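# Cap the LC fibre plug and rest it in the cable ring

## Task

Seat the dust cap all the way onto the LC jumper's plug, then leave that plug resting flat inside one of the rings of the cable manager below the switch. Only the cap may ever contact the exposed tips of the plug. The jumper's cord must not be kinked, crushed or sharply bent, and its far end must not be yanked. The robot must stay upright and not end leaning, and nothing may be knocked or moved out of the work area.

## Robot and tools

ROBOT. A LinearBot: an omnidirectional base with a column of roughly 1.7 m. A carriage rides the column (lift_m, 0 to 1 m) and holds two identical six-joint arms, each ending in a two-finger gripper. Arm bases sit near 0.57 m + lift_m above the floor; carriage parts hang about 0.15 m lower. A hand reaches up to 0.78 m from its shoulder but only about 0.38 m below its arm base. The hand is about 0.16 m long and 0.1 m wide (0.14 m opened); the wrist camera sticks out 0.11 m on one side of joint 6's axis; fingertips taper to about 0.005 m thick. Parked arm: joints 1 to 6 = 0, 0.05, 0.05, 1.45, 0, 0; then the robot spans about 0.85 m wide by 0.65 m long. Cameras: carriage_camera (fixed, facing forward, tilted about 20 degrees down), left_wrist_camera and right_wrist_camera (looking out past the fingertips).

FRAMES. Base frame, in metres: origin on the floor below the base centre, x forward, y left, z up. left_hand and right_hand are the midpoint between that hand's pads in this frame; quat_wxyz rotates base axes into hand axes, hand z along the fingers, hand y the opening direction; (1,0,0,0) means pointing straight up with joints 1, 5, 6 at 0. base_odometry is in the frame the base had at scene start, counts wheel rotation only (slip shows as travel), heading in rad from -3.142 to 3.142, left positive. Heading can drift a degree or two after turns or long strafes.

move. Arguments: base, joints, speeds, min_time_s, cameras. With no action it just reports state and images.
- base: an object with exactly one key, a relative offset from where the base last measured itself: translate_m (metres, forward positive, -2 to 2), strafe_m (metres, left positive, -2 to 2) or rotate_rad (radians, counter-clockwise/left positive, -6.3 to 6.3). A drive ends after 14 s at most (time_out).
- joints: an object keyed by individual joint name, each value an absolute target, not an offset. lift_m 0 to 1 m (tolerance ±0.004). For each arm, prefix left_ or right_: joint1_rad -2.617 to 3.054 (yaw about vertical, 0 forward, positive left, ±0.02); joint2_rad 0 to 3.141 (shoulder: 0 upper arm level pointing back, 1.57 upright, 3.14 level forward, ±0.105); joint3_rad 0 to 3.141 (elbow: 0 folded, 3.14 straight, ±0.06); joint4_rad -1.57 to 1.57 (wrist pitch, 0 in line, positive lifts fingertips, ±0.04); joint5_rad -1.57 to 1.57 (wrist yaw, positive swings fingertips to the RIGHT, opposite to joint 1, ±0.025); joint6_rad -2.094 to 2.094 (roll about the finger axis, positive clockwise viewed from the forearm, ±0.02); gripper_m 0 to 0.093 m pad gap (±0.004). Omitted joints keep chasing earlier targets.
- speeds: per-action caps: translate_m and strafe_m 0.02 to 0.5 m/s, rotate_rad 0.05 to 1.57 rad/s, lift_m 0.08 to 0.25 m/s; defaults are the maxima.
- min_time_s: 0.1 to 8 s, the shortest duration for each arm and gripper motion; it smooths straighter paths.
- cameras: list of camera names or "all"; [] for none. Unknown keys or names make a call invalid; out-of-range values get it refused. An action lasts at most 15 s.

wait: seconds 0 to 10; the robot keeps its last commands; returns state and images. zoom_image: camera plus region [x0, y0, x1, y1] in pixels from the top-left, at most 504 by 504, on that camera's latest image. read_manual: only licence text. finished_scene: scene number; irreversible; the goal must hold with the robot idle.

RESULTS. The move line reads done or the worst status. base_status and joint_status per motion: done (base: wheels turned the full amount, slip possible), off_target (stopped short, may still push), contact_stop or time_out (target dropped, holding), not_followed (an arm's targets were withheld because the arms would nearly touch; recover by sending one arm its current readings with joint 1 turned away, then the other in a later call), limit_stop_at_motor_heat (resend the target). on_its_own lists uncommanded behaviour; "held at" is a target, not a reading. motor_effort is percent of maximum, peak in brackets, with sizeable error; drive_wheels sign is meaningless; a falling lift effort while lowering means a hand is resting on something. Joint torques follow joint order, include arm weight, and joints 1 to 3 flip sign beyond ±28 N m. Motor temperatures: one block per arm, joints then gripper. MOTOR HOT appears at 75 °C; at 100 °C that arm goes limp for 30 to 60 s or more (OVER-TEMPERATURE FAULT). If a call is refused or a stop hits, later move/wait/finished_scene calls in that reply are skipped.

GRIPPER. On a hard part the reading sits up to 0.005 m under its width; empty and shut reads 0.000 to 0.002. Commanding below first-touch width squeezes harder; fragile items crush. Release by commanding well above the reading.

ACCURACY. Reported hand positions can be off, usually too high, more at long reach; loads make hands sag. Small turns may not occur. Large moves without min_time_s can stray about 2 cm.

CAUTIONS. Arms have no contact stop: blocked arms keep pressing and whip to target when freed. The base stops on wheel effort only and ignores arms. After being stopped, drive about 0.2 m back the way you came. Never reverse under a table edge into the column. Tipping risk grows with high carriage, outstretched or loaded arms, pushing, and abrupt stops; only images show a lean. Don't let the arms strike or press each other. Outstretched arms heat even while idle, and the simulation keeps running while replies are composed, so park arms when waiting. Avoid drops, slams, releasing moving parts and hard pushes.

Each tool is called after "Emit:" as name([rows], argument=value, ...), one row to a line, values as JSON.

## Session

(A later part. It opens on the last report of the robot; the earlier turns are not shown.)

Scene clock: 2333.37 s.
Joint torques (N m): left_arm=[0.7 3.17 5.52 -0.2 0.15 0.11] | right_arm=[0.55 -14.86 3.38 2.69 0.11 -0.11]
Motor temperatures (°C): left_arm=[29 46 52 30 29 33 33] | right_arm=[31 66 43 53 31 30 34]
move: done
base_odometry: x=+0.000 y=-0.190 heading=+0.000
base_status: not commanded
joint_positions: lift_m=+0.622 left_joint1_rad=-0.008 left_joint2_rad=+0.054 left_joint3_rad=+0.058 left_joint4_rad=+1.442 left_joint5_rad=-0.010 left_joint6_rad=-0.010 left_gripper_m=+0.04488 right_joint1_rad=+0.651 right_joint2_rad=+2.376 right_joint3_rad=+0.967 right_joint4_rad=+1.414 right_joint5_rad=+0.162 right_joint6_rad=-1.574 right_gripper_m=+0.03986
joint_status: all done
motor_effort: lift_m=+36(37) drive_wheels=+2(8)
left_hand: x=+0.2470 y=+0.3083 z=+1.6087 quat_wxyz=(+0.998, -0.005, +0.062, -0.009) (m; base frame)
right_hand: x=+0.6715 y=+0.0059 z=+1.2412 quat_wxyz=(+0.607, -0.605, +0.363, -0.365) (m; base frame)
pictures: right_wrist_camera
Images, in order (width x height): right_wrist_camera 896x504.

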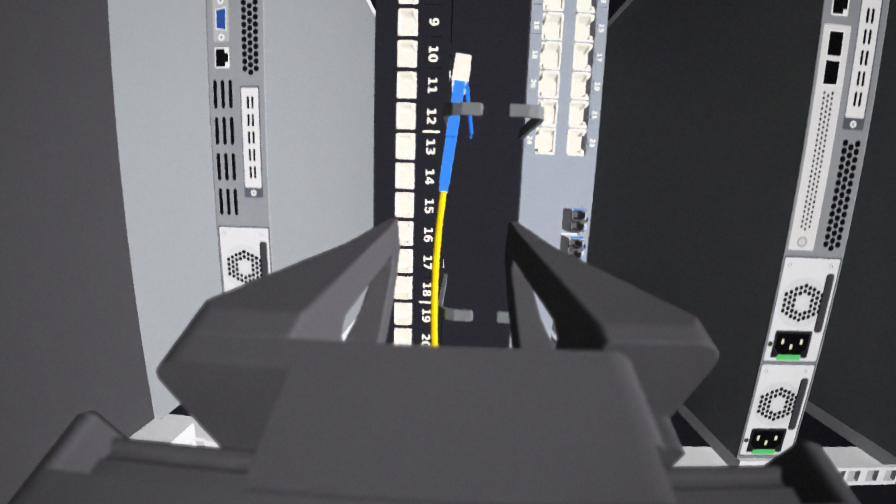

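Emit:
move(joints={"right_joint1_rad": 0.6817, "right_joint2_rad": 2.272, "right_joint3_rad": 0.735, "right_joint4_rad": 1.561, "right_joint5_rad": 0.197, "right_joint6_rad": -1.582}, min_time_s=2.5, cameras=["right_wrist_camera"])

Emit:
zoom_image(camera="right_wrist_camera", region=[370, 0, 620, 250])

Scene clock: 2346.13 s.
Joint torques (N m): left_arm=[0.7 3.17 5.5 -0.2 0.15 0.11] | right_arm=[0.55 -13.14 2.58 2.67 0.12 -0.11]
Motor temperatures (°C): left_arm=[29 46 52 30 29 33 33] | right_arm=[31 67 43 54 31 30 34]
move: done
base_odometry: x=+0.000 y=-0.190 heading=+0.000
base_status: not commanded
joint_positions: lift_m=+0.622 left_joint1_rad=-0.008 left_joint2_rad=+0.054 left_joint3_rad=+0.058 left_joint4_rad=+1.442 left_joint5_rad=-0.010 left_joint6_rad=-0.010 left_gripper_m=+0.04488 right_joint1_rad=+0.676 right_joint2_rad=+2.299 right_joint3_rad=+0.744 right_joint4_rad=+1.560 right_joint5_rad=+0.187 right_joint6_rad=-1.574 right_gripper_m=+0.03986
joint_status: all done
motor_effort: lift_m=+36(37) drive_wheels=+2(8)
left_hand: x=+0.2470 y=+0.3083 z=+1.6087 quat_wxyz=(+0.998, -0.005, +0.062, -0.009) (m; base frame)
right_hand: x=+0.6274 y=-0.0176 z=+1.2438 quat_wxyz=(+0.607, -0.605, +0.363, -0.366) (m; base frame)
pictures: right_wrist_camera
Images, in order (width x height): right_wrist_camera 896x504.

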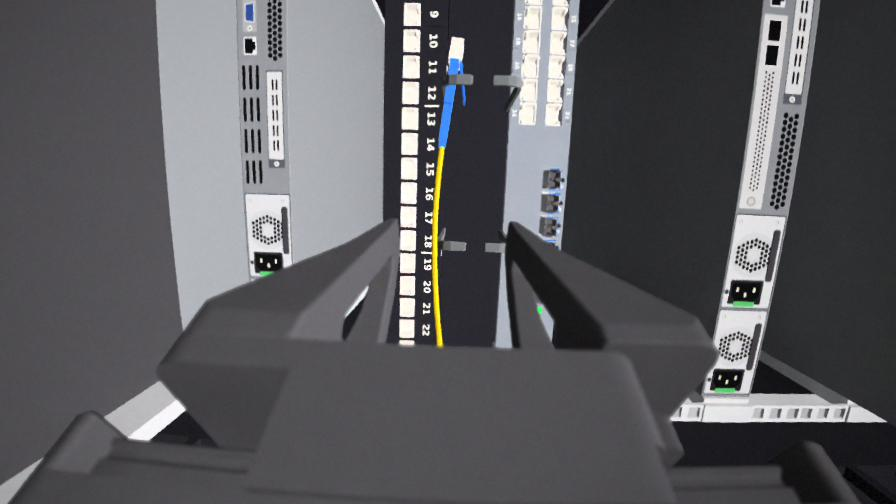

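Scaled by 2.016 from the camera's 896x504 image, which has a finer 1280x720 frame.

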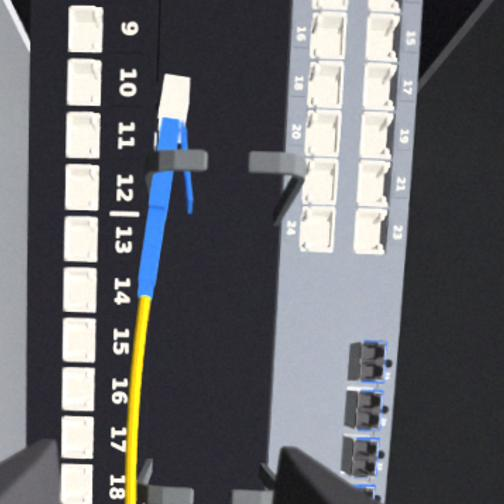

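Emit:
zoom_image(camera="right_wrist_camera", region=[425, 25, 495, 115])

Scaled by 5.600 from the camera's 896x504 image, which has a finer 1280x720 frame.

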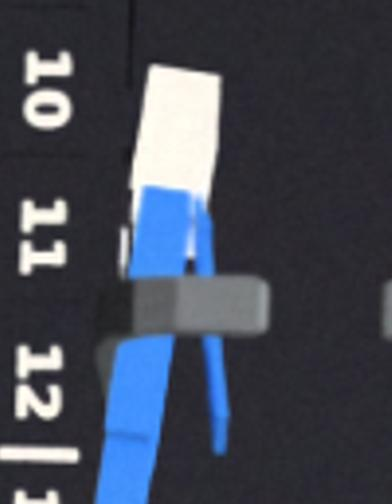

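Emit:
move(joints={"right_joint1_rad": 0.6, "right_joint2_rad": 1.0, "right_joint3_rad": 0.42, "right_joint4_rad": 0.75, "right_joint5_rad": 0.2, "right_joint6_rad": -1.575}, min_time_s=2.5, cameras=["carriage_camera", "right_wrist_camera"])

Emit:
move(joints={"right_joint1_rad": 0, "right_joint2_rad": 0.05, "right_joint3_rad": 0.05, "right_joint4_rad": 1.45, "right_joint5_rad": 0, "right_joint6_rad": 0}, min_time_s=2, cameras=["carriage_camera"])

Emit:
zoom_image(camera="carriage_camera", region=[360, 240, 540, 360])

Scene clock: 2360.10 s.
Joint torques (N m): left_arm=[0.75 3.18 5.5 -0.19 0.15 0.11] | right_arm=[-0.65 -3.62 6.42 2.37 0.1 -0.03]
Motor temperatures (°C): left_arm=[29 46 52 30 29 33 33] | right_arm=[31 64 42 54 31 30 34]
move: done
base_odometry: x=+0.000 y=-0.190 heading=+0.000
base_status: not commanded
joint_positions: lift_m=+0.622 left_joint1_rad=-0.008 left_joint2_rad=+0.054 left_joint3_rad=+0.058 left_joint4_rad=+1.442 left_joint5_rad=-0.010 left_joint6_rad=-0.010 left_gripper_m=+0.04488 right_joint1_rad=+0.606 right_joint2_rad=+1.010 right_joint3_rad=+0.435 right_joint4_rad=+0.768 right_joint5_rad=+0.190 right_joint6_rad=-1.574 right_gripper_m=+0.03986
joint_status: all done
motor_effort: lift_m=+36(37) drive_wheels=+4(6)
left_hand: x=+0.2470 y=+0.3083 z=+1.6087 quat_wxyz=(+0.998, -0.005, +0.062, -0.009) (m; base frame)
right_hand: x=+0.5264 y=-0.1307 z=+1.4768 quat_wxyz=(+0.652, -0.527, +0.358, -0.411) (m; base frame)
pictures: carriage_camera, right_wrist_camera
Images, in order (width x height): carriage_camera 896x504, right_wrist_camera 896x504.

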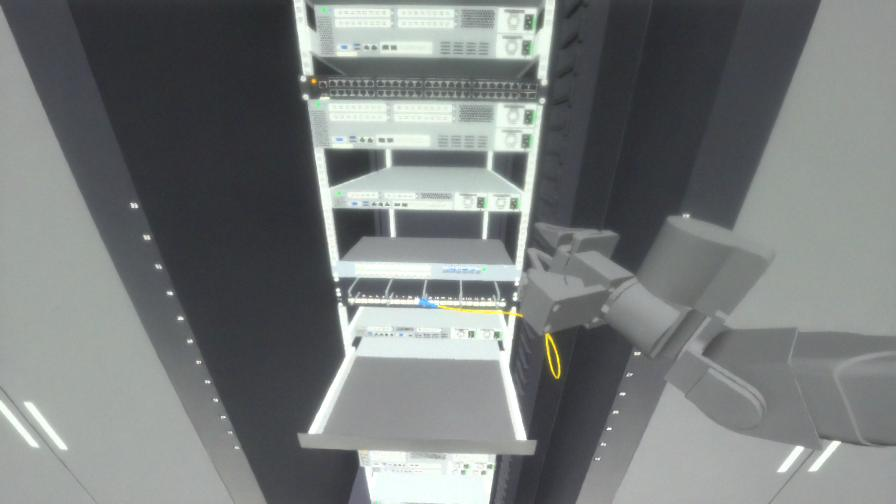

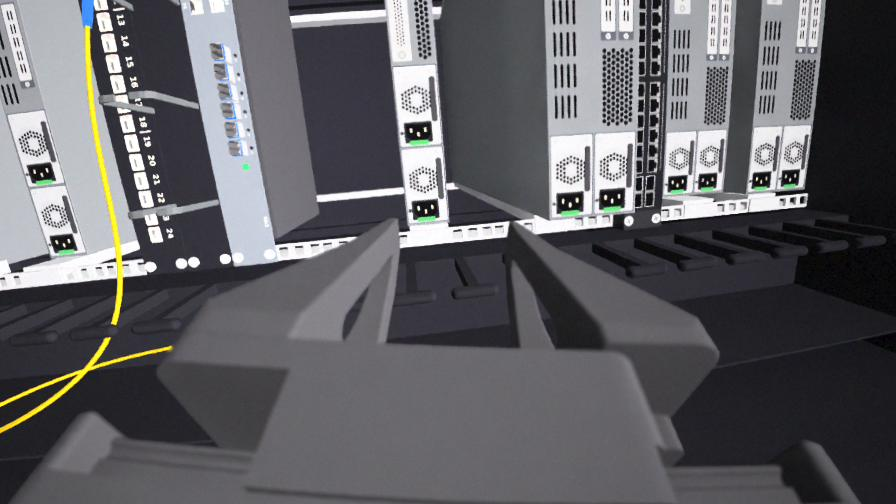

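Scene clock: 2362.53 s.
Joint torques (N m): left_arm=[0.72 3.17 5.49 -0.19 0.15 0.1] | right_arm=[-0.66 3.07 4.63 -0.11 -0.12 0]
Motor temperatures (°C): left_arm=[29 46 52 30 29 33 33] | right_arm=[31 63 42 54 31 30 34]
move: done
base_odometry: x=+0.000 y=-0.190 heading=+0.000
base_status: not commanded
joint_positions: lift_m=+0.622 left_joint1_rad=-0.008 left_joint2_rad=+0.054 left_joint3_rad=+0.058 left_joint4_rad=+1.442 left_joint5_rad=-0.010 left_joint6_rad=-0.010 left_gripper_m=+0.04488 right_joint1_rad=+0.006 right_joint2_rad=+0.059 right_joint3_rad=+0.062 right_joint4_rad=+1.440 right_joint5_rad=+0.011 right_joint6_rad=-0.012 right_gripper_m=+0.03987
joint_status: all done
motor_effort: lift_m=+36(37) drive_wheels=+4(8)
left_hand: x=+0.2470 y=+0.3083 z=+1.6087 quat_wxyz=(+0.998, -0.005, +0.062, -0.009) (m; base frame)
right_hand: x=+0.2478 y=-0.3086 z=+1.6096 quat_wxyz=(+0.998, +0.005, +0.064, -0.003) (m; base frame)
pictures: carriage_camera
Images, in order (width x height): carriage_camera 896x504.

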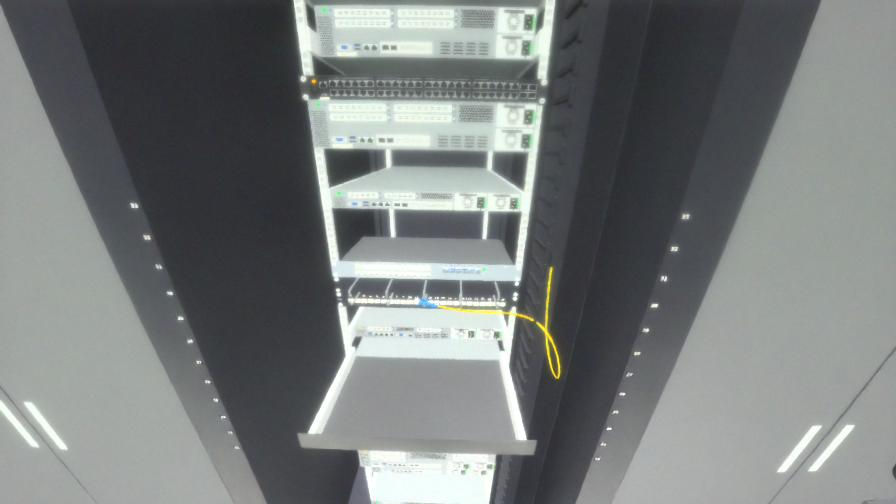

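Scaled by 2.800 from the camera's 896x504 image, which has a finer 1280x720 frame.

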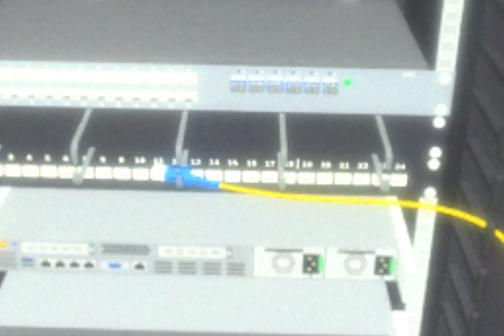

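Emit:
zoom_image(camera="carriage_camera", region=[490, 250, 600, 390])

Emit:
zoom_image(camera="carriage_camera", region=[400, 270, 480, 330])

Scaled by 3.600 from the camera's 896x504 image, which has a finer 1280x720 frame.

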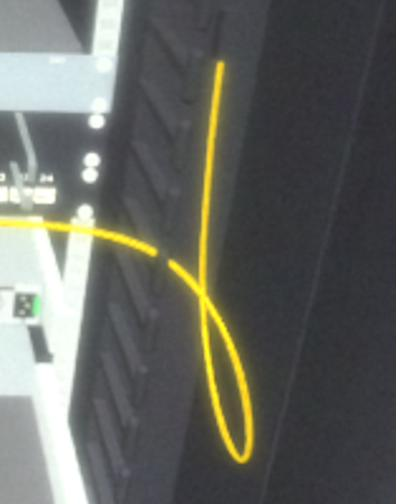

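Scaled by 6.300 from the camera's 896x504 image, which has a finer 1280x720 frame.

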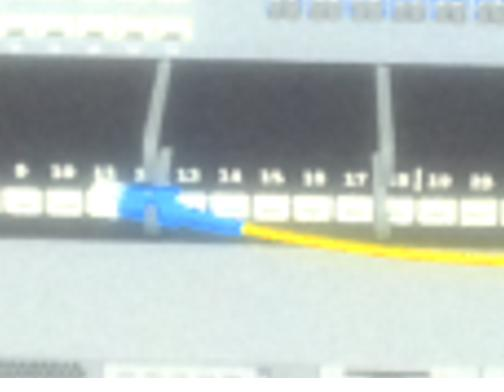

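Emit:
move(joints={"right_joint1_rad": 0.15, "right_joint2_rad": 1.0, "right_joint3_rad": 0.42, "right_joint4_rad": 0.25, "right_joint5_rad": 0, "right_joint6_rad": 0}, min_time_s=2, cameras=["right_wrist_camera"])

Scene clock: 2389.77 s.
Joint torques (N m): left_arm=[0.72 3.19 5.49 -0.24 0.15 0.11] | right_arm=[0.96 14.46 9.99 -5.38 -0.99 0.44]
Motor temperatures (°C): left_arm=[29 45 52 30 29 33 33] | right_arm=[31 56 43 50 31 30 34]
move: off_target
base_odometry: x=+0.000 y=-0.190 heading=+0.000
base_status: not commanded
joint_positions: lift_m=+0.622 left_joint1_rad=-0.008 left_joint2_rad=+0.054 left_joint3_rad=+0.058 left_joint4_rad=+1.445 left_joint5_rad=-0.010 left_joint6_rad=-0.010 left_gripper_m=+0.04488 right_joint1_rad=+0.140 right_joint2_rad=+0.837 right_joint3_rad=+0.388 right_joint4_rad=+1.217 right_joint5_rad=+0.090 right_joint6_rad=-0.048 right_gripper_m=+0.03988
joint_status: right_joint2_rad off_target (ended at +0.837, target +1.000); right_joint4_rad off_target (ended at +1.217, target +0.250); right_joint5_rad off_target (ended at +0.090, target +0.000); right_joint6_rad off_target (ended at -0.048, target +0.000); the others done
motor_effort: lift_m=+37(37) drive_wheels=-3(6)
left_hand: x=+0.2461 y=+0.3083 z=+1.6088 quat_wxyz=(+0.998, -0.005, +0.061, -0.009) (m; base frame)
right_hand: x=+0.4812 y=-0.2850 z=+1.6034 quat_wxyz=(+0.919, +0.005, +0.393, +0.025) (m; base frame)
pictures: right_wrist_camera
Images, in order (width x height): right_wrist_camera 896x504.

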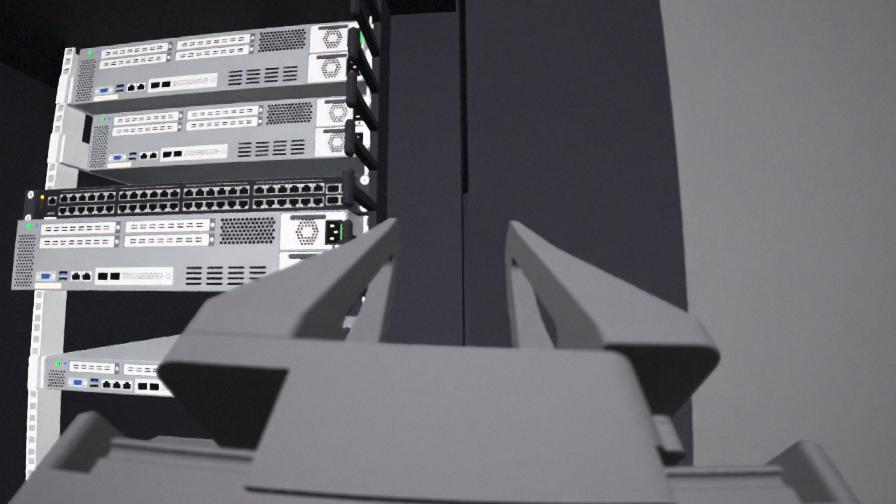

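Emit:
move(joints={"right_joint1_rad": 0.0, "right_joint2_rad": 0.05, "right_joint3_rad": 0.05, "right_joint4_rad": 1.45, "right_joint5_rad": 0, "right_joint6_rad": 0}, min_time_s=3, cameras=["carriage_camera"])

Scene clock: 2410.40 s.
Joint torques (N m): left_arm=[0.72 3.19 5.5 -0.24 0.15 0.11] | right_arm=[-0.66 3.04 4.62 -0.11 -0.11 0]
Motor temperatures (°C): left_arm=[29 45 51 30 29 33 33] | right_arm=[31 59 47 67 32 30 34]
move: done
base_odometry: x=+0.000 y=-0.190 heading=+0.000
base_status: not commanded
joint_positions: lift_m=+0.622 left_joint1_rad=-0.008 left_joint2_rad=+0.054 left_joint3_rad=+0.058 left_joint4_rad=+1.445 left_joint5_rad=-0.010 left_joint6_rad=-0.010 left_gripper_m=+0.04488 right_joint1_rad=+0.006 right_joint2_rad=+0.059 right_joint3_rad=+0.062 right_joint4_rad=+1.440 right_joint5_rad=+0.009 right_joint6_rad=-0.010 right_gripper_m=+0.03988
joint_status: all done
motor_effort: lift_m=+37(37) drive_wheels=+0(5)
left_hand: x=+0.2461 y=+0.3083 z=+1.6088 quat_wxyz=(+0.998, -0.005, +0.061, -0.009) (m; base frame)
right_hand: x=+0.2479 y=-0.3082 z=+1.6097 quat_wxyz=(+0.998, +0.004, +0.064, -0.002) (m; base frame)
pictures: carriage_camera
Images, in order (width x height): carriage_camera 896x504.

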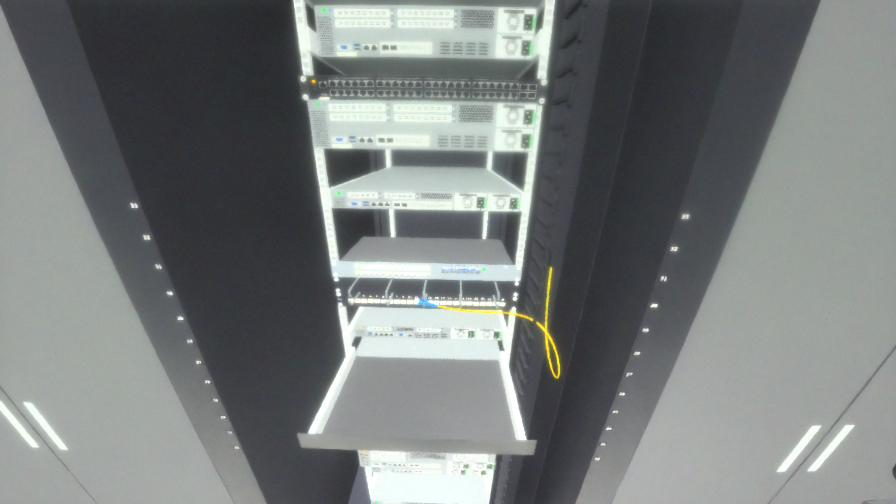

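Emit:
finished_scene(scene=2)

The scene is finished: the task was done.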